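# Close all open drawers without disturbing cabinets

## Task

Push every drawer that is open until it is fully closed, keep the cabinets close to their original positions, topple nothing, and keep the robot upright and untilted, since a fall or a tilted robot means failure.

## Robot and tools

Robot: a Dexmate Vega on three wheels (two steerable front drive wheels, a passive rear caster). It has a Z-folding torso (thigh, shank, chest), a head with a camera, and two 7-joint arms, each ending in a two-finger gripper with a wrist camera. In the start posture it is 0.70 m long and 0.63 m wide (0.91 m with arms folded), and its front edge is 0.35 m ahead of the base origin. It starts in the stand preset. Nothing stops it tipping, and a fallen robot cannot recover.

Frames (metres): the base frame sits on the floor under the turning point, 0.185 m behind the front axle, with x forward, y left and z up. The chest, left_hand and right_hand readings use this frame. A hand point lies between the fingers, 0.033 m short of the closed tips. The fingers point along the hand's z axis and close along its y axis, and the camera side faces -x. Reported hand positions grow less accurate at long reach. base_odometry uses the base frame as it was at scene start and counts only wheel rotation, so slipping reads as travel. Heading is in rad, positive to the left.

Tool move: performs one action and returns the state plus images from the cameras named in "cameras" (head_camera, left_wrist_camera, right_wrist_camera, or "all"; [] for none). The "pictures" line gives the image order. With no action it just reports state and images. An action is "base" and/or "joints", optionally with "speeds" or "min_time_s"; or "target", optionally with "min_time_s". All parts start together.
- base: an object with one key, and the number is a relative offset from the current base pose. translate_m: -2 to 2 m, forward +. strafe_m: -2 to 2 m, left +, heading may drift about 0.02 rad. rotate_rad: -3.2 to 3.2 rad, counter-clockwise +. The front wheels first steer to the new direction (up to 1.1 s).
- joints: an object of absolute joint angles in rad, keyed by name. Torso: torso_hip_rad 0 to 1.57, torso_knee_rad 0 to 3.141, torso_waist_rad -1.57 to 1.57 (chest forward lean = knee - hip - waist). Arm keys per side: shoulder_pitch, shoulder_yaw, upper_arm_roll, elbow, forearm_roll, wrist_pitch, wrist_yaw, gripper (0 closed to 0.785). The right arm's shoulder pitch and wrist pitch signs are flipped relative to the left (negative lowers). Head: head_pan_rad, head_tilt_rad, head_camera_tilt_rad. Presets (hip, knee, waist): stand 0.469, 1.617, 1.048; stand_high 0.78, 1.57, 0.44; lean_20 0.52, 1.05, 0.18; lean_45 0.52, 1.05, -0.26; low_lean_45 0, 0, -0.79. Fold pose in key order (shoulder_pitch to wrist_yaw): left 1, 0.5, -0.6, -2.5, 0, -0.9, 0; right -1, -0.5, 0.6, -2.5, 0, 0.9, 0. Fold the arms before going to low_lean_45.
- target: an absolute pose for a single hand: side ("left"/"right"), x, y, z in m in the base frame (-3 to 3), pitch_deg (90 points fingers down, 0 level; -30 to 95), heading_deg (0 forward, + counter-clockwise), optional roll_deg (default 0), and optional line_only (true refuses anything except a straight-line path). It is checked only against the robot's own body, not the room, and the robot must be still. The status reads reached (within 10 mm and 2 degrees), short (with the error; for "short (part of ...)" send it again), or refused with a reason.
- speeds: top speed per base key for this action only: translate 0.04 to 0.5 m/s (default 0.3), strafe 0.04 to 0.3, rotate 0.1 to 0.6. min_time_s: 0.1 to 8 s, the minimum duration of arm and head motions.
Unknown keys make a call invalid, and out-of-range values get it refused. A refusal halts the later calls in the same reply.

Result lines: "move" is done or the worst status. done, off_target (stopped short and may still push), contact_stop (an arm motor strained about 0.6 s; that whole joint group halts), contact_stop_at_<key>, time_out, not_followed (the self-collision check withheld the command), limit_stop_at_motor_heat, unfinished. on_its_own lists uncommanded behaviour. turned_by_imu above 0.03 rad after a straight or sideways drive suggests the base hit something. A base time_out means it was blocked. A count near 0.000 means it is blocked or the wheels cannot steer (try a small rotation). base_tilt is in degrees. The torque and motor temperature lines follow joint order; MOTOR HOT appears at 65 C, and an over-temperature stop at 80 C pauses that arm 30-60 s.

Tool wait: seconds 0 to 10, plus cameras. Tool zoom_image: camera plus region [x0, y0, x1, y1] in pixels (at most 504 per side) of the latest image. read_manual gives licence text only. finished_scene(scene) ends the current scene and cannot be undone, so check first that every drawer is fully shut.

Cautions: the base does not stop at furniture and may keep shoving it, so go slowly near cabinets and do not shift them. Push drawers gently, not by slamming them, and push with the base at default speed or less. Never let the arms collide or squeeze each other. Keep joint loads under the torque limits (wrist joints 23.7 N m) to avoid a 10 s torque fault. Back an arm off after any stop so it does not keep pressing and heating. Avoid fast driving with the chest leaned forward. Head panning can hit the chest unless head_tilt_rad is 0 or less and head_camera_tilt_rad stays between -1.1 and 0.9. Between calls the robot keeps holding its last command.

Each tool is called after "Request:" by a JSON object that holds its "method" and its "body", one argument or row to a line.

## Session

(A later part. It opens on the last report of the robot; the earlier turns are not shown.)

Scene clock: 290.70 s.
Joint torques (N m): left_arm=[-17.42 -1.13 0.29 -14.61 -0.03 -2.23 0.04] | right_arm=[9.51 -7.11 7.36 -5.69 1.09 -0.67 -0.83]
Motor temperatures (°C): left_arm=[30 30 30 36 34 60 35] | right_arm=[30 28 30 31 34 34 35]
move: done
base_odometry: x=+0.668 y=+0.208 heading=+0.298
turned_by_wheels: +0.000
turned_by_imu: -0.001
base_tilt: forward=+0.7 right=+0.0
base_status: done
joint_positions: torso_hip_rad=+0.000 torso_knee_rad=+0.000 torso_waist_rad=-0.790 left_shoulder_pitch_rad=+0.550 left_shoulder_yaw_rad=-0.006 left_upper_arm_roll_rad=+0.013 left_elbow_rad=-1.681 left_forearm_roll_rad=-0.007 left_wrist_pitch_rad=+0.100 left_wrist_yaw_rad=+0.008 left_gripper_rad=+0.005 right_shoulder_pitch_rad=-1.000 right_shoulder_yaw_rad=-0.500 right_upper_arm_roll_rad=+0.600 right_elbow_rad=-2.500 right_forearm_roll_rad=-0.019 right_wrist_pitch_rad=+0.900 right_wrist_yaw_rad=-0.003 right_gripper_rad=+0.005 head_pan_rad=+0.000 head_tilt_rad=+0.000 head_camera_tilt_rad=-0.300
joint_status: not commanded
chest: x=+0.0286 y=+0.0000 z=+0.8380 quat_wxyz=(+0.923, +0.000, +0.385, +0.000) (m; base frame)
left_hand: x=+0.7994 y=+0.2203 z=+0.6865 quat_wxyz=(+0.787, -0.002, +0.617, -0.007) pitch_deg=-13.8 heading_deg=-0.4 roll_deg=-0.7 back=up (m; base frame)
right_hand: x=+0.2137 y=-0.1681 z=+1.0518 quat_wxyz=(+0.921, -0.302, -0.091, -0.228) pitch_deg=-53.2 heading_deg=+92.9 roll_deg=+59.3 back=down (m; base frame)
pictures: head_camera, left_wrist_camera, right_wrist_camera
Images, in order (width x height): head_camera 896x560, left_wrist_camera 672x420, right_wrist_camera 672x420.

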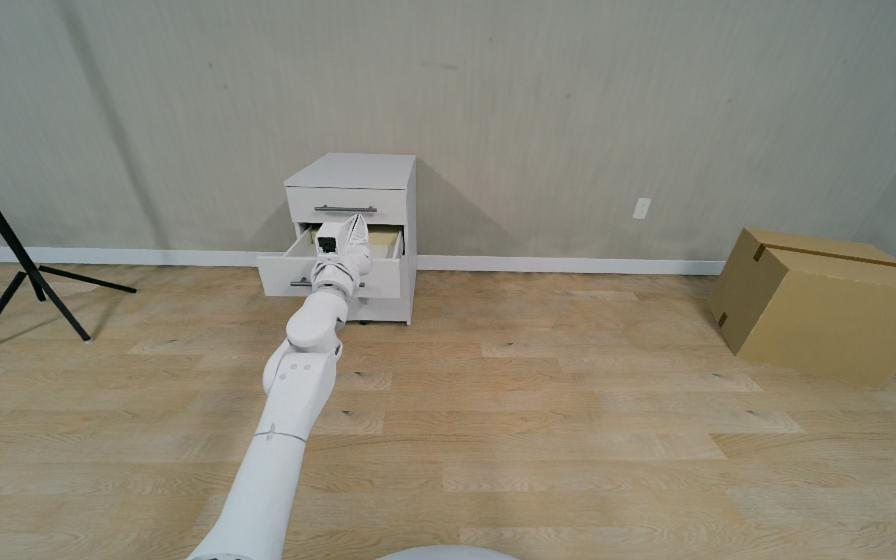

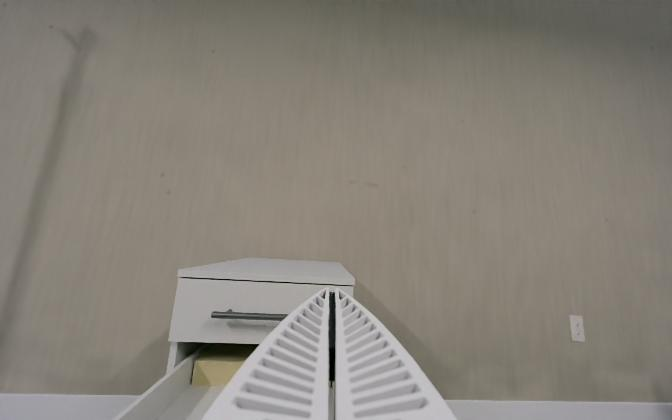

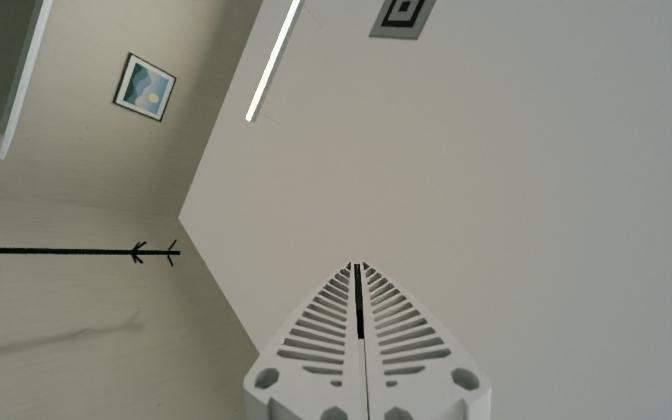

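Request:
{"method": "move", "body": {
  "target": {"side": "left", "x": 0.78, "y": 0.22, "z": 0.42, "pitch_deg": 5, "heading_deg": 0},
  "cameras": ["head_camera", "left_wrist_camera"]
}}

Scene clock: 362.63 s.
Joint torques (N m): left_arm=[-11.29 1.87 -1.27 -10.35 0.34 -3.65 -0.06] | right_arm=[9.57 -7.88 7.15 -6.23 1.1 -0.33 -0.87]
Motor temperatures (°C): left_arm=[29 30 30 32 34 41 35] | right_arm=[30 28 30 31 34 34 35]
move: done
base_odometry: x=+0.668 y=+0.208 heading=+0.298
turned_by_wheels: +0.000
turned_by_imu: +0.001
base_tilt: forward=+0.7 right=-0.1
base_status: not commanded
joint_positions: torso_hip_rad=+0.000 torso_knee_rad=+0.000 torso_waist_rad=-0.790 left_shoulder_pitch_rad=+0.592 left_shoulder_yaw_rad=+0.214 left_upper_arm_roll_rad=+0.278 left_elbow_rad=-1.262 left_forearm_roll_rad=-0.276 left_wrist_pitch_rad=-0.094 left_wrist_yaw_rad=+0.191 left_gripper_rad=+0.005 right_shoulder_pitch_rad=-1.000 right_shoulder_yaw_rad=-0.500 right_upper_arm_roll_rad=+0.600 right_elbow_rad=-2.500 right_forearm_roll_rad=-0.019 right_wrist_pitch_rad=+0.900 right_wrist_yaw_rad=-0.003 right_gripper_rad=+0.005 head_pan_rad=+0.000 head_tilt_rad=+0.000 head_camera_tilt_rad=-0.300
joint_status: not commanded
chest: x=+0.0286 y=+0.0000 z=+0.8380 quat_wxyz=(+0.923, +0.000, +0.385, +0.000) (m; base frame)
left_hand: x=+0.7811 y=+0.2188 z=+0.4237 quat_wxyz=(+0.677, +0.000, +0.736, -0.001) pitch_deg=+4.7 heading_deg=-0.1 roll_deg=-0.1 back=up (m; base frame)
left_hand_status: reached (checked arc [the straight line was blocked; over the whole arc the hand travels 0.27 m to end 0.27 m from its start, up to 0.03 m off the straight line; left_elbow_rad turns most, 0.43 rad; on the way or at its end the hand turns up to 19 deg from its attitude at the start], planned for 1.7 s): 4 mm and 0.3 deg off.
right_hand: x=+0.2137 y=-0.1681 z=+1.0518 quat_wxyz=(+0.921, -0.302, -0.091, -0.228) pitch_deg=-53.2 heading_deg=+92.9 roll_deg=+59.3 back=down (m; base frame)
pictures: head_camera, left_wrist_camera
Images, in order (width x height): head_camera 896x560, left_wrist_camera 672x420.

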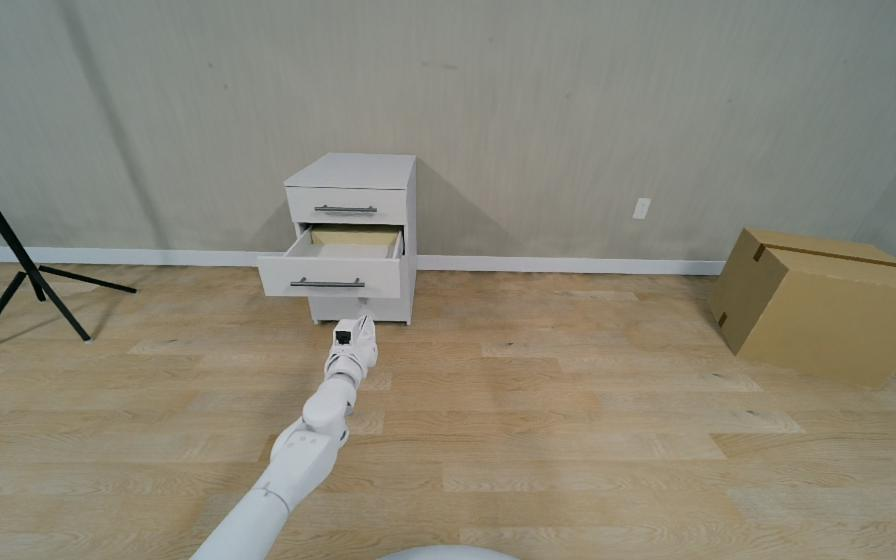

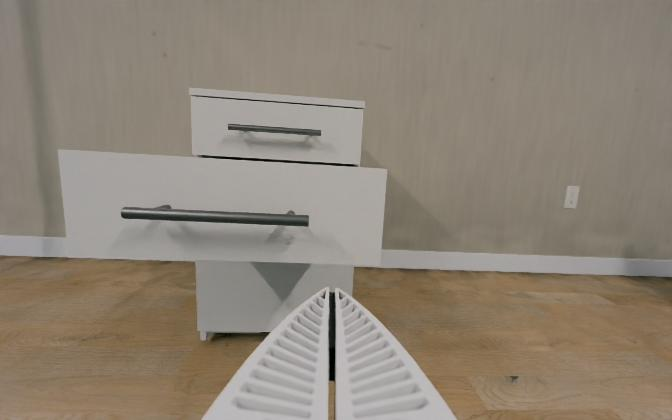

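Request:
{"method": "move", "body": {
  "base": {"translate_m": 0.16}
}}

Request:
{"method": "move", "body": {
  "base": {"translate_m": 0.2},
  "speeds": {"translate_m": 0.1},
  "cameras": ["head_camera", "left_wrist_camera"]
}}

Scene clock: 374.00 s.
Joint torques (N m): left_arm=[-10.92 0.77 -0.46 -12.2 0.08 -2.13 0.44] | right_arm=[9.44 -7.76 7.24 -5.81 1.22 -0.83 -0.82]
move: done
base_odometry: x=+0.821 y=+0.255 heading=+0.299
turned_by_wheels: +0.001
turned_by_imu: +0.002
base_tilt: forward=+0.7 right=-0.1
base_status: done
joint_positions: torso_hip_rad=+0.000 torso_knee_rad=+0.000 torso_waist_rad=-0.790 left_shoulder_pitch_rad=+0.592 left_shoulder_yaw_rad=+0.217 left_upper_arm_roll_rad=+0.282 left_elbow_rad=-1.256 left_forearm_roll_rad=-0.280 left_wrist_pitch_rad=-0.097 left_wrist_yaw_rad=+0.194 left_gripper_rad=+0.005 right_shoulder_pitch_rad=-1.000 right_shoulder_yaw_rad=-0.500 right_upper_arm_roll_rad=+0.600 right_elbow_rad=-2.500 right_forearm_roll_rad=-0.019 right_wrist_pitch_rad=+0.900 right_wrist_yaw_rad=-0.003 right_gripper_rad=+0.005 head_pan_rad=+0.000 head_tilt_rad=+0.000 head_camera_tilt_rad=-0.300
joint_status: not commanded
chest: x=+0.0286 y=+0.0000 z=+0.8380 quat_wxyz=(+0.923, +0.000, +0.385, +0.000) (m; base frame)
left_hand: x=+0.7800 y=+0.2200 z=+0.4198 quat_wxyz=(+0.675, +0.000, +0.737, +0.000) pitch_deg=+5.0 heading_deg=+0.0 roll_deg=+0.0 back=up (m; base frame)
right_hand: x=+0.2138 y=-0.1681 z=+1.0518 quat_wxyz=(+0.921, -0.302, -0.091, -0.228) pitch_deg=-53.2 heading_deg=+92.9 roll_deg=+59.3 back=down (m; base frame)
pictures: none

Scene clock: 376.83 s.
Joint torques (N m): left_arm=[-14.7 2.01 -2.1 -14.56 0.49 -2.33 0.09] | right_arm=[9.89 -7.95 7.28 -5.43 1.16 -1.05 -0.85]
move: done
base_odometry: x=+1.012 y=+0.315 heading=+0.299
turned_by_wheels: +0.000
turned_by_imu: +0.001
base_tilt: forward=+0.7 right=-0.1
base_status: done
joint_positions: torso_hip_rad=+0.000 torso_knee_rad=+0.000 torso_waist_rad=-0.790 left_shoulder_pitch_rad=+0.592 left_shoulder_yaw_rad=+0.217 left_upper_arm_roll_rad=+0.282 left_elbow_rad=-1.256 left_forearm_roll_rad=-0.280 left_wrist_pitch_rad=-0.097 left_wrist_yaw_rad=+0.194 left_gripper_rad=+0.005 right_shoulder_pitch_rad=-1.000 right_shoulder_yaw_rad=-0.500 right_upper_arm_roll_rad=+0.600 right_elbow_rad=-2.500 right_forearm_roll_rad=-0.019 right_wrist_pitch_rad=+0.900 right_wrist_yaw_rad=-0.003 right_gripper_rad=+0.005 head_pan_rad=+0.000 head_tilt_rad=+0.000 head_camera_tilt_rad=-0.300
joint_status: not commanded
chest: x=+0.0286 y=+0.0000 z=+0.8380 quat_wxyz=(+0.923, +0.000, +0.385, +0.000) (m; base frame)
left_hand: x=+0.7799 y=+0.2201 z=+0.4196 quat_wxyz=(+0.675, +0.000, +0.737, +0.000) pitch_deg=+5.0 heading_deg=+0.0 roll_deg=+0.0 back=up (m; base frame)
right_hand: x=+0.2138 y=-0.1681 z=+1.0518 quat_wxyz=(+0.921, -0.302, -0.091, -0.228) pitch_deg=-53.2 heading_deg=+92.9 roll_deg=+59.3 back=down (m; base frame)
pictures: head_camera, left_wrist_camera
Images, in order (width x height): head_camera 896x560, left_wrist_camera 672x420.

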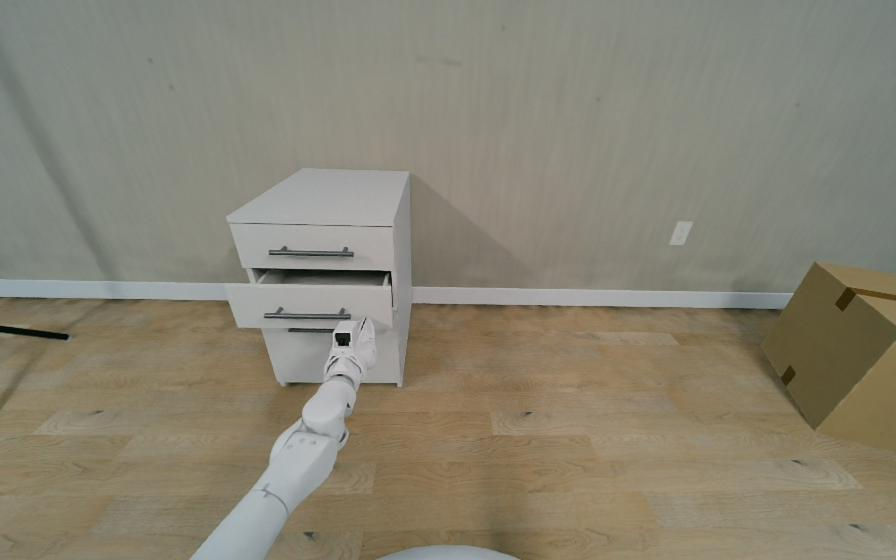

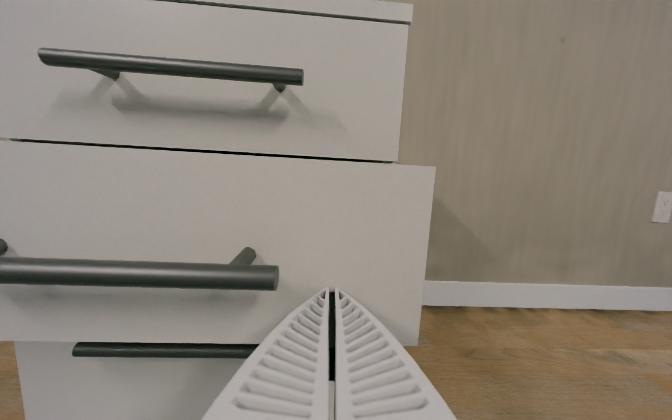

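Request:
{"method": "move", "body": {
  "base": {"translate_m": 0.09},
  "speeds": {"translate_m": 0.1},
  "cameras": ["head_camera", "left_wrist_camera"]
}}

Scene clock: 384.73 s.
Joint torques (N m): left_arm=[-14.33 1.43 -0.28 -12.52 0.74 -1.49 -0.38] | right_arm=[9.63 -7.67 7.22 -5.78 1.18 -0.63 -0.74]
move: done
base_odometry: x=+1.098 y=+0.341 heading=+0.300
turned_by_wheels: +0.000
turned_by_imu: +0.001
base_tilt: forward=+0.7 right=-0.1
base_status: done
joint_positions: torso_hip_rad=+0.000 torso_knee_rad=+0.000 torso_waist_rad=-0.790 left_shoulder_pitch_rad=+0.592 left_shoulder_yaw_rad=+0.217 left_upper_arm_roll_rad=+0.282 left_elbow_rad=-1.256 left_forearm_roll_rad=-0.280 left_wrist_pitch_rad=-0.097 left_wrist_yaw_rad=+0.194 left_gripper_rad=+0.005 right_shoulder_pitch_rad=-1.000 right_shoulder_yaw_rad=-0.500 right_upper_arm_roll_rad=+0.600 right_elbow_rad=-2.500 right_forearm_roll_rad=-0.019 right_wrist_pitch_rad=+0.900 right_wrist_yaw_rad=-0.003 right_gripper_rad=+0.005 head_pan_rad=+0.000 head_tilt_rad=+0.000 head_camera_tilt_rad=-0.300
joint_status: not commanded
chest: x=+0.0286 y=+0.0000 z=+0.8380 quat_wxyz=(+0.923, +0.000, +0.385, +0.000) (m; base frame)
left_hand: x=+0.7799 y=+0.2201 z=+0.4196 quat_wxyz=(+0.675, +0.000, +0.738, +0.000) pitch_deg=+5.0 heading_deg=+0.0 roll_deg=+0.0 back=up (m; base frame)
right_hand: x=+0.2138 y=-0.1681 z=+1.0518 quat_wxyz=(+0.921, -0.302, -0.091, -0.228) pitch_deg=-53.2 heading_deg=+92.9 roll_deg=+59.3 back=down (m; base frame)
pictures: head_camera, left_wrist_camera
Images, in order (width x height): head_camera 896x560, left_wrist_camera 672x420.

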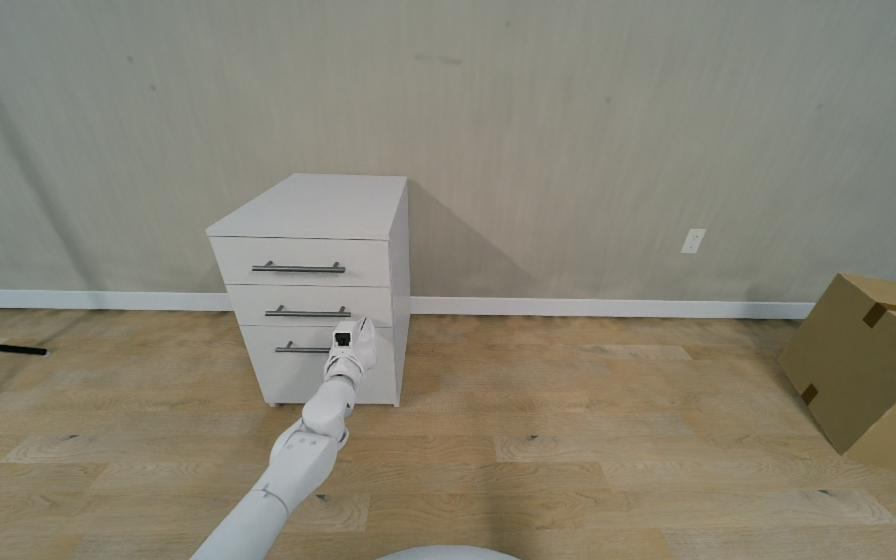

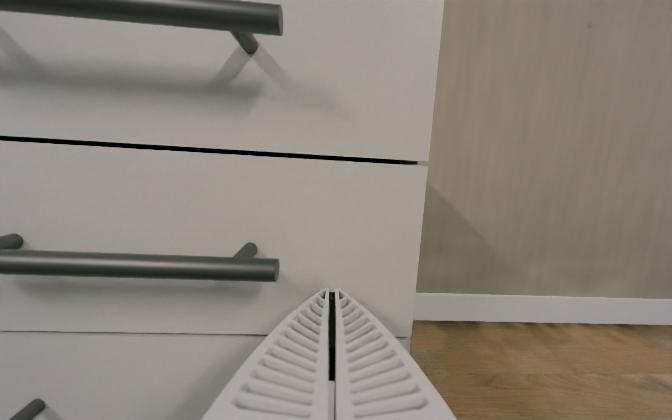

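Request:
{"method": "zoom_image", "body": {
  "camera": "head_camera",
  "region": [200, 220, 420, 420]
}}

Request:
{"method": "zoom_image", "body": {
  "camera": "left_wrist_camera",
  "region": [300, 100, 460, 360]
}}

Scaled by 2.291 from the camera's 896x560 image, which has a finer 960x600 frame.

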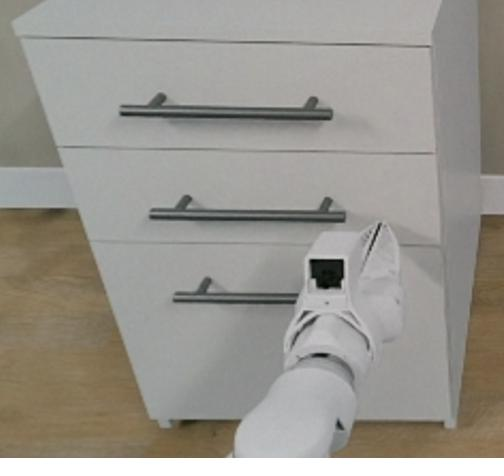

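Scaled by 1.938 from the camera's 672x420 image, which has a finer 960x600 frame.

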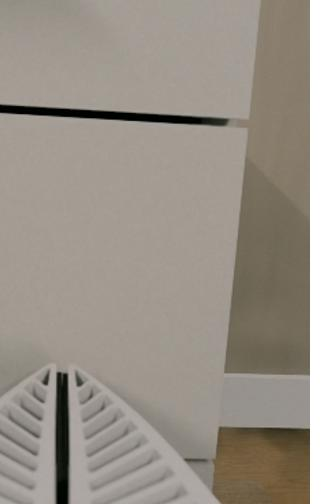

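Request:
{"method": "move", "body": {
  "base": {"translate_m": 0.02},
  "speeds": {"translate_m": 0.05},
  "cameras": ["head_camera", "left_wrist_camera"]
}}

Request:
{"method": "zoom_image", "body": {
  "camera": "left_wrist_camera",
  "region": [300, 100, 460, 360]
}}

Request:
{"method": "zoom_image", "body": {
  "camera": "head_camera",
  "region": [200, 220, 420, 420]
}}

Scene clock: 395.23 s.
Joint torques (N m): left_arm=[-16.49 0.78 -8.02 -13.57 0.3 -2.69 0.56] | right_arm=[9.55 -7.24 7.2 -5.61 1.19 -0.96 -0.86]
move: done
base_odometry: x=+1.117 y=+0.347 heading=+0.300
turned_by_wheels: +0.000
turned_by_imu: +0.001
base_tilt: forward=+0.6 right=-0.1
base_status: done
joint_positions: torso_hip_rad=+0.000 torso_knee_rad=+0.000 torso_waist_rad=-0.790 left_shoulder_pitch_rad=+0.593 left_shoulder_yaw_rad=+0.217 left_upper_arm_roll_rad=+0.283 left_elbow_rad=-1.256 left_forearm_roll_rad=-0.280 left_wrist_pitch_rad=-0.097 left_wrist_yaw_rad=+0.194 left_gripper_rad=+0.005 right_shoulder_pitch_rad=-1.000 right_shoulder_yaw_rad=-0.500 right_upper_arm_roll_rad=+0.600 right_elbow_rad=-2.500 right_forearm_roll_rad=-0.019 right_wrist_pitch_rad=+0.900 right_wrist_yaw_rad=-0.003 right_gripper_rad=+0.005 head_pan_rad=+0.000 head_tilt_rad=+0.000 head_camera_tilt_rad=-0.300
joint_status: not commanded
chest: x=+0.0286 y=+0.0000 z=+0.8380 quat_wxyz=(+0.923, +0.000, +0.385, +0.000) (m; base frame)
left_hand: x=+0.7798 y=+0.2198 z=+0.4193 quat_wxyz=(+0.675, +0.000, +0.738, +0.000) pitch_deg=+5.1 heading_deg=+0.0 roll_deg=+0.0 back=up (m; base frame)
right_hand: x=+0.2138 y=-0.1681 z=+1.0518 quat_wxyz=(+0.921, -0.302, -0.091, -0.228) pitch_deg=-53.2 heading_deg=+92.9 roll_deg=+59.3 back=down (m; base frame)
pictures: head_camera, left_wrist_camera
Images, in order (width x height): head_camera 896x560, left_wrist_camera 672x420.

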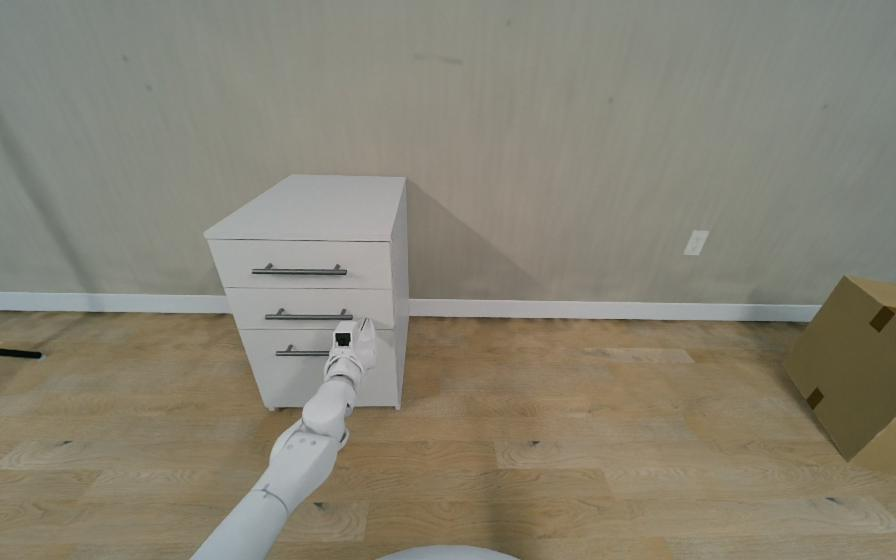

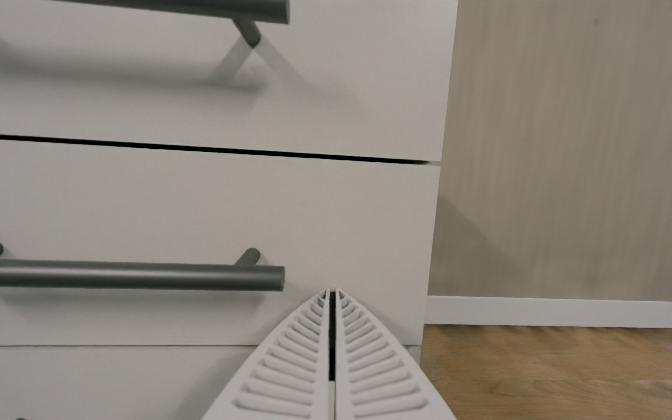

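Scaled by 1.938 from the camera's 672x420 image, which has a finer 960x600 frame.

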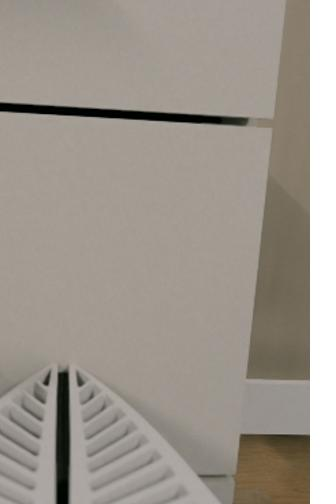

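Scaled by 2.291 from the camera's 896x560 image, which has a finer 960x600 frame.

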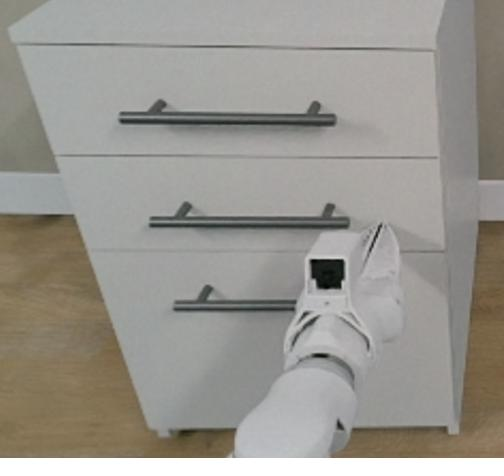

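Request:
{"method": "move", "body": {
  "base": {"translate_m": -0.4},
  "cameras": ["head_camera"]
}}

Request:
{"method": "move", "body": {
  "base": {"rotate_rad": 2.0},
  "cameras": ["head_camera"]
}}

Scene clock: 417.67 s.
Joint torques (N m): left_arm=[-17.45 0.78 -7.13 -12.56 0.77 -2.29 0.21] | right_arm=[10.67 -7.98 7 -6.2 1.18 -0.86 -1.08]
move: done
base_odometry: x=+0.736 y=+0.228 heading=+0.301
turned_by_wheels: +0.001
turned_by_imu: +0.002
base_tilt: forward=+0.6 right=+0.0
base_status: done
joint_positions: torso_hip_rad=+0.000 torso_knee_rad=+0.000 torso_waist_rad=-0.790 left_shoulder_pitch_rad=+0.593 left_shoulder_yaw_rad=+0.217 left_upper_arm_roll_rad=+0.282 left_elbow_rad=-1.256 left_forearm_roll_rad=-0.280 left_wrist_pitch_rad=-0.097 left_wrist_yaw_rad=+0.194 left_gripper_rad=+0.005 right_shoulder_pitch_rad=-1.000 right_shoulder_yaw_rad=-0.500 right_upper_arm_roll_rad=+0.600 right_elbow_rad=-2.500 right_forearm_roll_rad=-0.019 right_wrist_pitch_rad=+0.900 right_wrist_yaw_rad=-0.003 right_gripper_rad=+0.005 head_pan_rad=+0.000 head_tilt_rad=+0.000 head_camera_tilt_rad=-0.300
joint_status: not commanded
chest: x=+0.0286 y=+0.0000 z=+0.8380 quat_wxyz=(+0.923, +0.000, +0.385, +0.000) (m; base frame)
left_hand: x=+0.7799 y=+0.2199 z=+0.4195 quat_wxyz=(+0.675, +0.000, +0.738, +0.000) pitch_deg=+5.0 heading_deg=+0.0 roll_deg=+0.0 back=up (m; base frame)
right_hand: x=+0.2138 y=-0.1681 z=+1.0518 quat_wxyz=(+0.921, -0.302, -0.091, -0.228) pitch_deg=-53.2 heading_deg=+92.9 roll_deg=+59.3 back=down (m; base frame)
pictures: head_camera
Images, in order (width x height): head_camera 896x560.

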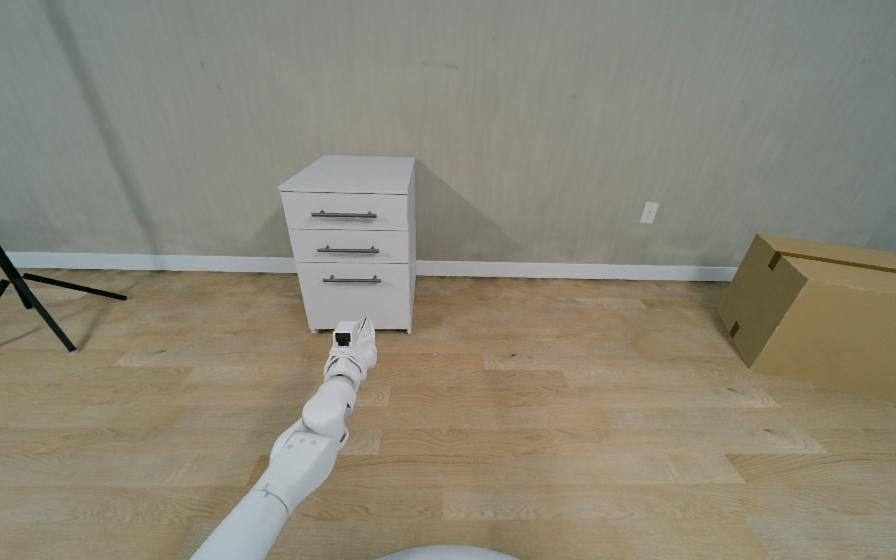

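Scene clock: 422.57 s.
Joint torques (N m): left_arm=[-14.42 1.77 -5.95 -14.62 0.77 -2.14 0.3] | right_arm=[9.87 -7.76 7.27 -6.19 1.15 -0.56 -0.85]
move: done
base_odometry: x=+0.737 y=+0.227 heading=+2.303
turned_by_wheels: +2.003
turned_by_imu: +1.966
base_tilt: forward=+0.6 right=+0.0
base_status: done
joint_positions: torso_hip_rad=+0.000 torso_knee_rad=+0.000 torso_waist_rad=-0.790 left_shoulder_pitch_rad=+0.593 left_shoulder_yaw_rad=+0.217 left_upper_arm_roll_rad=+0.282 left_elbow_rad=-1.256 left_forearm_roll_rad=-0.280 left_wrist_pitch_rad=-0.097 left_wrist_yaw_rad=+0.194 left_gripper_rad=+0.005 right_shoulder_pitch_rad=-1.000 right_shoulder_yaw_rad=-0.500 right_upper_arm_roll_rad=+0.600 right_elbow_rad=-2.500 right_forearm_roll_rad=-0.019 right_wrist_pitch_rad=+0.900 right_wrist_yaw_rad=-0.003 right_gripper_rad=+0.005 head_pan_rad=+0.000 head_tilt_rad=+0.000 head_camera_tilt_rad=-0.300
joint_status: not commanded
chest: x=+0.0286 y=+0.0000 z=+0.8380 quat_wxyz=(+0.923, +0.000, +0.385, +0.000) (m; base frame)
left_hand: x=+0.7799 y=+0.2199 z=+0.4195 quat_wxyz=(+0.675, +0.000, +0.738, +0.000) pitch_deg=+5.0 heading_deg=+0.0 roll_deg=+0.0 back=up (m; base frame)
right_hand: x=+0.2138 y=-0.1681 z=+1.0518 quat_wxyz=(+0.921, -0.302, -0.091, -0.228) pitch_deg=-53.2 heading_deg=+92.9 roll_deg=+59.3 back=down (m; base frame)
pictures: head_camera
Images, in order (width x height): head_camera 896x560.

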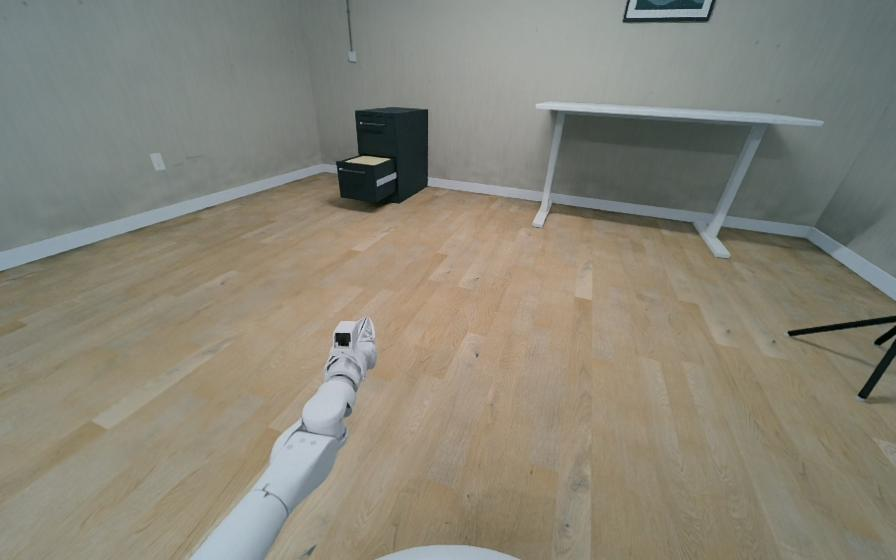

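Request:
{"method": "zoom_image", "body": {
  "camera": "head_camera",
  "region": [280, 80, 480, 240]
}}

Request:
{"method": "zoom_image", "body": {
  "camera": "head_camera",
  "region": [640, 160, 896, 320]
}}

Scaled by 2.520 from the camera's 896x560 image, which has a finer 960x600 frame.

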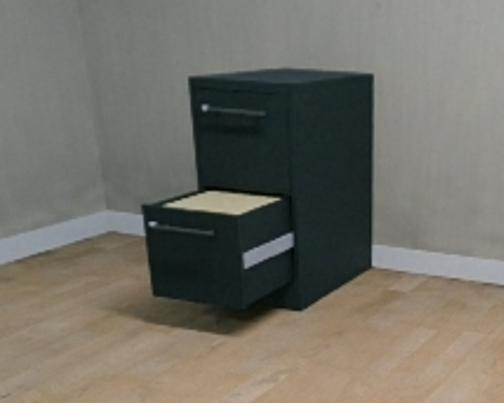

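Scaled by 1.969 from the camera's 896x560 image, which has a finer 960x600 frame.

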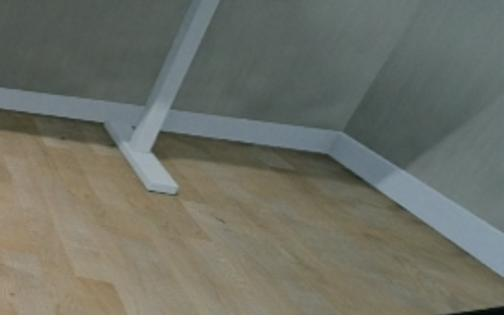

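Request:
{"method": "move", "body": {
  "base": {"rotate_rad": 0.443}
}}

Request:
{"method": "move", "body": {
  "base": {"translate_m": 2.0},
  "speeds": {"translate_m": 0.4}
}}

Request:
{"method": "move", "body": {
  "base": {"rotate_rad": -0.83},
  "cameras": ["head_camera", "left_wrist_camera"]
}}

Scene clock: 455.03 s.
Joint torques (N m): left_arm=[-16.01 1.69 -5.56 -12.98 0.08 -1.44 0.32] | right_arm=[10.13 -7.92 7.31 -5.94 1.19 -0.98 -0.81]
move: done
base_odometry: x=+0.737 y=+0.227 heading=+2.747
turned_by_wheels: +0.443
turned_by_imu: +0.435
base_tilt: forward=+0.6 right=+0.0
base_status: done
joint_positions: torso_hip_rad=+0.000 torso_knee_rad=+0.000 torso_waist_rad=-0.790 left_shoulder_pitch_rad=+0.593 left_shoulder_yaw_rad=+0.217 left_upper_arm_roll_rad=+0.282 left_elbow_rad=-1.256 left_forearm_roll_rad=-0.280 left_wrist_pitch_rad=-0.097 left_wrist_yaw_rad=+0.194 left_gripper_rad=+0.005 right_shoulder_pitch_rad=-1.000 right_shoulder_yaw_rad=-0.500 right_upper_arm_roll_rad=+0.600 right_elbow_rad=-2.500 right_forearm_roll_rad=-0.019 right_wrist_pitch_rad=+0.900 right_wrist_yaw_rad=-0.003 right_gripper_rad=+0.005 head_pan_rad=+0.000 head_tilt_rad=+0.000 head_camera_tilt_rad=-0.300
joint_status: not commanded
chest: x=+0.0286 y=+0.0000 z=+0.8380 quat_wxyz=(+0.923, +0.000, +0.385, +0.000) (m; base frame)
left_hand: x=+0.7799 y=+0.2199 z=+0.4195 quat_wxyz=(+0.675, +0.000, +0.738, +0.000) pitch_deg=+5.0 heading_deg=+0.0 roll_deg=+0.0 back=up (m; base frame)
right_hand: x=+0.2138 y=-0.1681 z=+1.0518 quat_wxyz=(+0.921, -0.302, -0.091, -0.228) pitch_deg=-53.2 heading_deg=+92.9 roll_deg=+59.3 back=down (m; base frame)
pictures: none

Scene clock: 462.13 s.
Joint torques (N m): left_arm=[-17.15 3.4 -6.99 -13.77 0.23 -2.28 0.16] | right_arm=[9.58 -7.83 7.22 -5.49 1.19 -0.87 -0.91]
move: done
base_odometry: x=-1.112 y=+0.990 heading=+2.747
turned_by_wheels: +0.000
turned_by_imu: +0.001
base_tilt: forward=+0.7 right=-0.1
base_status: done
joint_positions: torso_hip_rad=+0.000 torso_knee_rad=+0.000 torso_waist_rad=-0.790 left_shoulder_pitch_rad=+0.593 left_shoulder_yaw_rad=+0.217 left_upper_arm_roll_rad=+0.282 left_elbow_rad=-1.256 left_forearm_roll_rad=-0.280 left_wrist_pitch_rad=-0.097 left_wrist_yaw_rad=+0.194 left_gripper_rad=+0.005 right_shoulder_pitch_rad=-1.000 right_shoulder_yaw_rad=-0.500 right_upper_arm_roll_rad=+0.600 right_elbow_rad=-2.500 right_forearm_roll_rad=-0.019 right_wrist_pitch_rad=+0.900 right_wrist_yaw_rad=-0.003 right_gripper_rad=+0.005 head_pan_rad=+0.000 head_tilt_rad=+0.000 head_camera_tilt_rad=-0.300
joint_status: not commanded
chest: x=+0.0286 y=+0.0000 z=+0.8380 quat_wxyz=(+0.923, +0.000, +0.385, +0.000) (m; base frame)
left_hand: x=+0.7799 y=+0.2199 z=+0.4195 quat_wxyz=(+0.675, +0.000, +0.738, +0.000) pitch_deg=+5.0 heading_deg=+0.0 roll_deg=+0.0 back=up (m; base frame)
right_hand: x=+0.2138 y=-0.1681 z=+1.0518 quat_wxyz=(+0.921, -0.302, -0.091, -0.228) pitch_deg=-53.2 heading_deg=+92.9 roll_deg=+59.3 back=down (m; base frame)
pictures: none

Scene clock: 465.10 s.
Joint torques (N m): left_arm=[-13.93 2.19 -4.25 -12.4 0.28 -1.08 -0.08] | right_arm=[10.22 -6.91 7.16 -5.77 1.22 -0.75 -0.82]
move: done
base_odometry: x=-1.113 y=+0.990 heading=+1.916
turned_by_wheels: -0.831
turned_by_imu: -0.813
base_tilt: forward=+0.7 right=-0.1
base_status: done
joint_positions: torso_hip_rad=+0.000 torso_knee_rad=+0.000 torso_waist_rad=-0.790 left_shoulder_pitch_rad=+0.593 left_shoulder_yaw_rad=+0.217 left_upper_arm_roll_rad=+0.282 left_elbow_rad=-1.256 left_forearm_roll_rad=-0.280 left_wrist_pitch_rad=-0.097 left_wrist_yaw_rad=+0.194 left_gripper_rad=+0.005 right_shoulder_pitch_rad=-1.000 right_shoulder_yaw_rad=-0.500 right_upper_arm_roll_rad=+0.600 right_elbow_rad=-2.500 right_forearm_roll_rad=-0.019 right_wrist_pitch_rad=+0.900 right_wrist_yaw_rad=-0.003 right_gripper_rad=+0.005 head_pan_rad=+0.000 head_tilt_rad=+0.000 head_camera_tilt_rad=-0.300
joint_status: not commanded
chest: x=+0.0286 y=+0.0000 z=+0.8380 quat_wxyz=(+0.923, +0.000, +0.385, +0.000) (m; base frame)
left_hand: x=+0.7799 y=+0.2199 z=+0.4195 quat_wxyz=(+0.675, +0.000, +0.738, +0.000) pitch_deg=+5.0 heading_deg=+0.0 roll_deg=+0.0 back=up (m; base frame)
right_hand: x=+0.2138 y=-0.1680 z=+1.0518 quat_wxyz=(+0.921, -0.302, -0.091, -0.228) pitch_deg=-53.2 heading_deg=+92.9 roll_deg=+59.3 back=down (m; base frame)
pictures: head_camera, left_wrist_camera
Images, in order (width x height): head_camera 896x560, left_wrist_camera 672x420.

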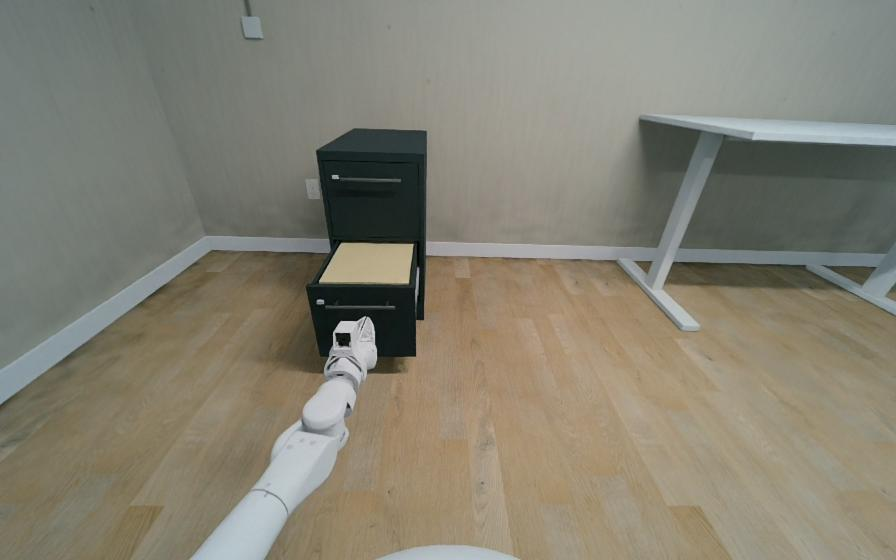

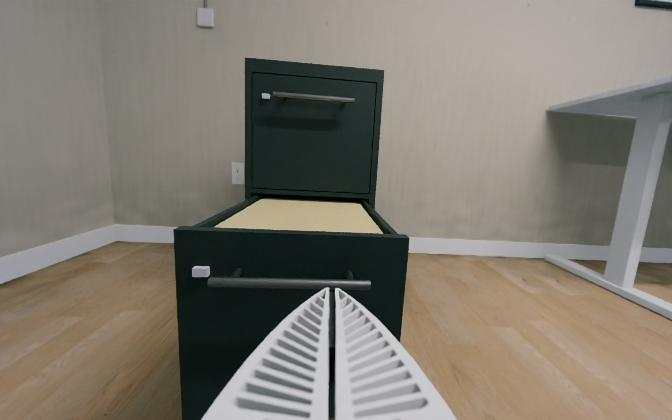

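Request:
{"method": "move", "body": {
  "target": {"side": "left", "x": 0.74, "y": 0.26, "z": 0.2, "pitch_deg": 15, "heading_deg": 0},
  "cameras": ["head_camera", "left_wrist_camera"]
}}

Scene clock: 482.50 s.
Joint torques (N m): left_arm=[-12.35 1.91 -5.56 -11.28 0.47 -2.81 -0.03] | right_arm=[9.93 -7.22 7.12 -4.75 1.27 -1.12 -0.93]
move: refused
base_odometry: x=-1.113 y=+0.990 heading=+1.916
turned_by_wheels: +0.000
turned_by_imu: +0.001
base_tilt: forward=+0.7 right=-0.1
base_status: not commanded
joint_positions: torso_hip_rad=+0.000 torso_knee_rad=+0.000 torso_waist_rad=-0.790 left_shoulder_pitch_rad=+0.593 left_shoulder_yaw_rad=+0.217 left_upper_arm_roll_rad=+0.282 left_elbow_rad=-1.256 left_forearm_roll_rad=-0.280 left_wrist_pitch_rad=-0.097 left_wrist_yaw_rad=+0.194 left_gripper_rad=+0.005 right_shoulder_pitch_rad=-1.000 right_shoulder_yaw_rad=-0.500 right_upper_arm_roll_rad=+0.600 right_elbow_rad=-2.500 right_forearm_roll_rad=-0.019 right_wrist_pitch_rad=+0.900 right_wrist_yaw_rad=-0.003 right_gripper_rad=+0.005 head_pan_rad=+0.000 head_tilt_rad=+0.000 head_camera_tilt_rad=-0.300
joint_status: not commanded
chest: x=+0.0286 y=+0.0000 z=+0.8380 quat_wxyz=(+0.923, +0.000, +0.385, +0.000) (m; base frame)
left_hand: x=+0.7799 y=+0.2199 z=+0.4195 quat_wxyz=(+0.675, +0.000, +0.738, +0.000) pitch_deg=+5.0 heading_deg=+0.0 roll_deg=+0.0 back=up (m; base frame)
left_hand_status: refused: no posture of the arm gets there (left_forearm_roll_rad at its limit): the closest leaves the hand 4.2 cm and 2 deg from the pose. Nothing moved.
right_hand: x=+0.2138 y=-0.1680 z=+1.0518 quat_wxyz=(+0.921, -0.302, -0.091, -0.228) pitch_deg=-53.2 heading_deg=+92.9 roll_deg=+59.3 back=down (m; base frame)
pictures: head_camera, left_wrist_camera
Images, in order (width x height): head_camera 896x560, left_wrist_camera 672x420.

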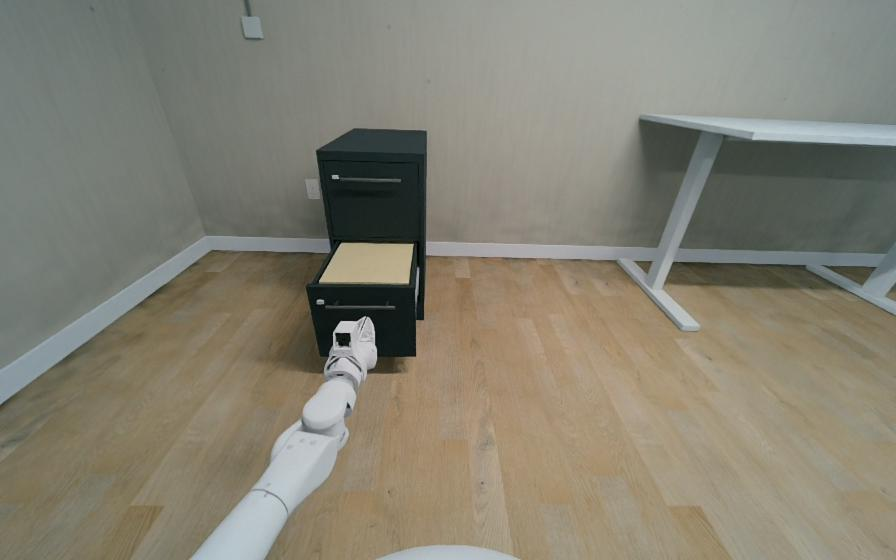

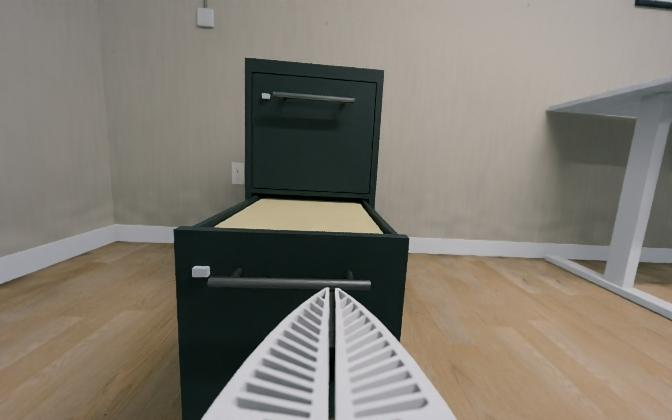

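Request:
{"method": "move", "body": {
  "joints": {"left_shoulder_pitch_rad": 0.538, "left_shoulder_yaw_rad": 0.0, "left_upper_arm_roll_rad": 0.0, "left_elbow_rad": -0.992, "left_forearm_roll_rad": 0.0, "left_wrist_pitch_rad": 0.275, "left_wrist_yaw_rad": 0.0},
  "cameras": ["head_camera", "left_wrist_camera"]
}}

Scene clock: 493.23 s.
Joint torques (N m): left_arm=[-17.47 -2.38 -2.77 -10.96 0 -1.64 -0.84] | right_arm=[10.29 -7.57 6.83 -4.77 1.19 -0.53 -1]
move: done
base_odometry: x=-1.113 y=+0.990 heading=+1.916
turned_by_wheels: +0.000
turned_by_imu: +0.001
base_tilt: forward=+0.7 right=-0.1
base_status: not commanded
joint_positions: torso_hip_rad=+0.000 torso_knee_rad=+0.000 torso_waist_rad=-0.790 left_shoulder_pitch_rad=+0.539 left_shoulder_yaw_rad=+0.004 left_upper_arm_roll_rad=+0.005 left_elbow_rad=-0.996 left_forearm_roll_rad=-0.005 left_wrist_pitch_rad=+0.269 left_wrist_yaw_rad=+0.003 left_gripper_rad=+0.005 right_shoulder_pitch_rad=-1.000 right_shoulder_yaw_rad=-0.500 right_upper_arm_roll_rad=+0.600 right_elbow_rad=-2.500 right_forearm_roll_rad=-0.019 right_wrist_pitch_rad=+0.900 right_wrist_yaw_rad=-0.003 right_gripper_rad=+0.005 head_pan_rad=+0.000 head_tilt_rad=+0.000 head_camera_tilt_rad=-0.300
joint_status: all done
chest: x=+0.0286 y=+0.0000 z=+0.8380 quat_wxyz=(+0.923, +0.000, +0.385, +0.000) (m; base frame)
left_hand: x=+0.7208 y=+0.2301 z=+0.2028 quat_wxyz=(+0.465, +0.000, +0.885, +0.001) pitch_deg=+34.5 heading_deg=+0.1 roll_deg=+0.2 back=up (m; base frame)
right_hand: x=+0.2138 y=-0.1680 z=+1.0518 quat_wxyz=(+0.921, -0.302, -0.091, -0.228) pitch_deg=-53.2 heading_deg=+92.9 roll_deg=+59.3 back=down (m; base frame)
pictures: head_camera, left_wrist_camera
Images, in order (width x height): head_camera 896x560, left_wrist_camera 672x420.

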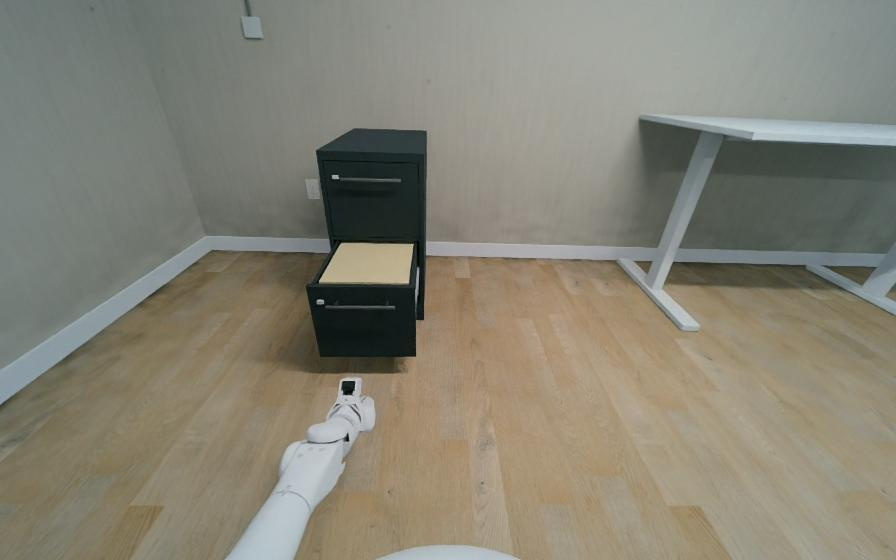

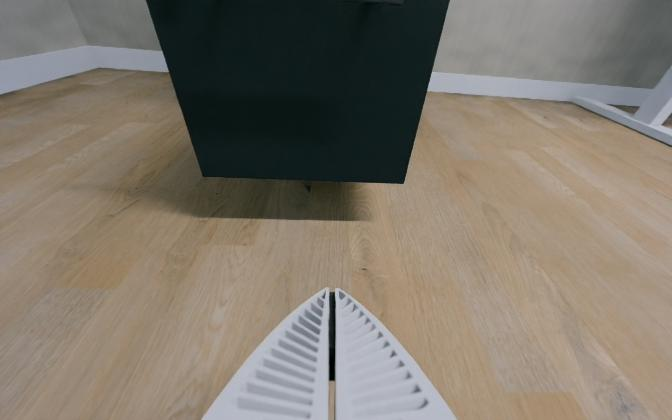

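Request:
{"method": "move", "body": {
  "base": {"translate_m": 0.27}
}}

Request:
{"method": "move", "body": {
  "base": {"translate_m": 0.27},
  "speeds": {"translate_m": 0.12},
  "cameras": ["head_camera", "left_wrist_camera"]
}}

Scene clock: 502.10 s.
Joint torques (N m): left_arm=[-16.73 -0.93 -2.24 -12.08 0.07 -1.87 -0.43] | right_arm=[9.37 -6.93 7.22 -5.71 1.19 -0.63 -0.89]
move: done
base_odometry: x=-1.205 y=+1.244 heading=+1.916
turned_by_wheels: +0.000
turned_by_imu: +0.000
base_tilt: forward=+0.7 right=-0.1
base_status: done
joint_positions: torso_hip_rad=+0.000 torso_knee_rad=+0.000 torso_waist_rad=-0.790 left_shoulder_pitch_rad=+0.538 left_shoulder_yaw_rad=+0.000 left_upper_arm_roll_rad=+0.000 left_elbow_rad=-0.992 left_forearm_roll_rad=+0.000 left_wrist_pitch_rad=+0.275 left_wrist_yaw_rad=+0.000 left_gripper_rad=+0.005 right_shoulder_pitch_rad=-1.000 right_shoulder_yaw_rad=-0.500 right_upper_arm_roll_rad=+0.600 right_elbow_rad=-2.500 right_forearm_roll_rad=-0.019 right_wrist_pitch_rad=+0.900 right_wrist_yaw_rad=-0.003 right_gripper_rad=+0.005 head_pan_rad=+0.000 head_tilt_rad=+0.000 head_camera_tilt_rad=-0.300
joint_status: not commanded
chest: x=+0.0286 y=+0.0000 z=+0.8380 quat_wxyz=(+0.923, +0.000, +0.385, +0.000) (m; base frame)
left_hand: x=+0.7186 y=+0.2292 z=+0.1992 quat_wxyz=(+0.461, +0.000, +0.887, +0.000) pitch_deg=+35.1 heading_deg=+0.0 roll_deg=+0.0 back=up (m; base frame)
right_hand: x=+0.2138 y=-0.1680 z=+1.0518 quat_wxyz=(+0.921, -0.302, -0.091, -0.228) pitch_deg=-53.2 heading_deg=+92.9 roll_deg=+59.3 back=down (m; base frame)
pictures: none

Scene clock: 505.20 s.
Joint torques (N m): left_arm=[-15.5 -0.64 -1.46 -11.41 1.12 -1.06 -0.11] | right_arm=[10.1 -6.93 6.97 -6.33 1.19 -0.67 -0.89]
move: done
base_odometry: x=-1.297 y=+1.498 heading=+1.915
turned_by_wheels: +0.000
turned_by_imu: +0.000
base_tilt: forward=+0.7 right=-0.1
base_status: done
joint_positions: torso_hip_rad=+0.000 torso_knee_rad=+0.000 torso_waist_rad=-0.790 left_shoulder_pitch_rad=+0.538 left_shoulder_yaw_rad=+0.000 left_upper_arm_roll_rad=+0.000 left_elbow_rad=-0.992 left_forearm_roll_rad=+0.000 left_wrist_pitch_rad=+0.275 left_wrist_yaw_rad=+0.000 left_gripper_rad=+0.005 right_shoulder_pitch_rad=-1.000 right_shoulder_yaw_rad=-0.500 right_upper_arm_roll_rad=+0.600 right_elbow_rad=-2.500 right_forearm_roll_rad=-0.019 right_wrist_pitch_rad=+0.900 right_wrist_yaw_rad=-0.003 right_gripper_rad=+0.005 head_pan_rad=+0.000 head_tilt_rad=+0.000 head_camera_tilt_rad=-0.300
joint_status: not commanded
chest: x=+0.0286 y=+0.0000 z=+0.8380 quat_wxyz=(+0.923, +0.000, +0.385, +0.000) (m; base frame)
left_hand: x=+0.7187 y=+0.2292 z=+0.1992 quat_wxyz=(+0.461, +0.000, +0.887, +0.000) pitch_deg=+35.1 heading_deg=+0.0 roll_deg=+0.0 back=up (m; base frame)
right_hand: x=+0.2137 y=-0.1680 z=+1.0518 quat_wxyz=(+0.921, -0.302, -0.091, -0.228) pitch_deg=-53.2 heading_deg=+93.0 roll_deg=+59.2 back=down (m; base frame)
pictures: head_camera, left_wrist_camera
Images, in order (width x height): head_camera 896x560, left_wrist_camera 672x420.

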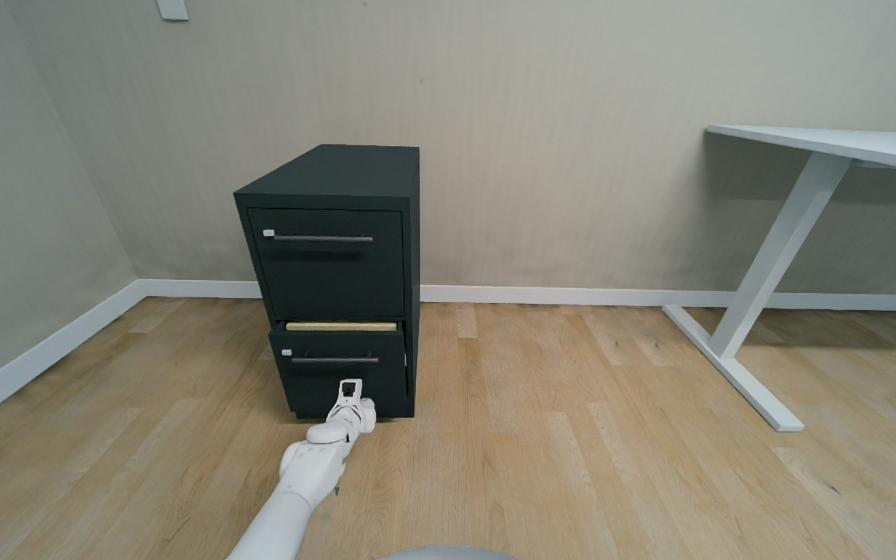

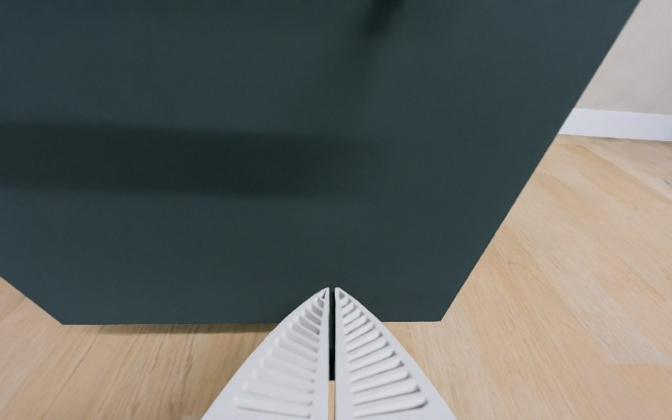

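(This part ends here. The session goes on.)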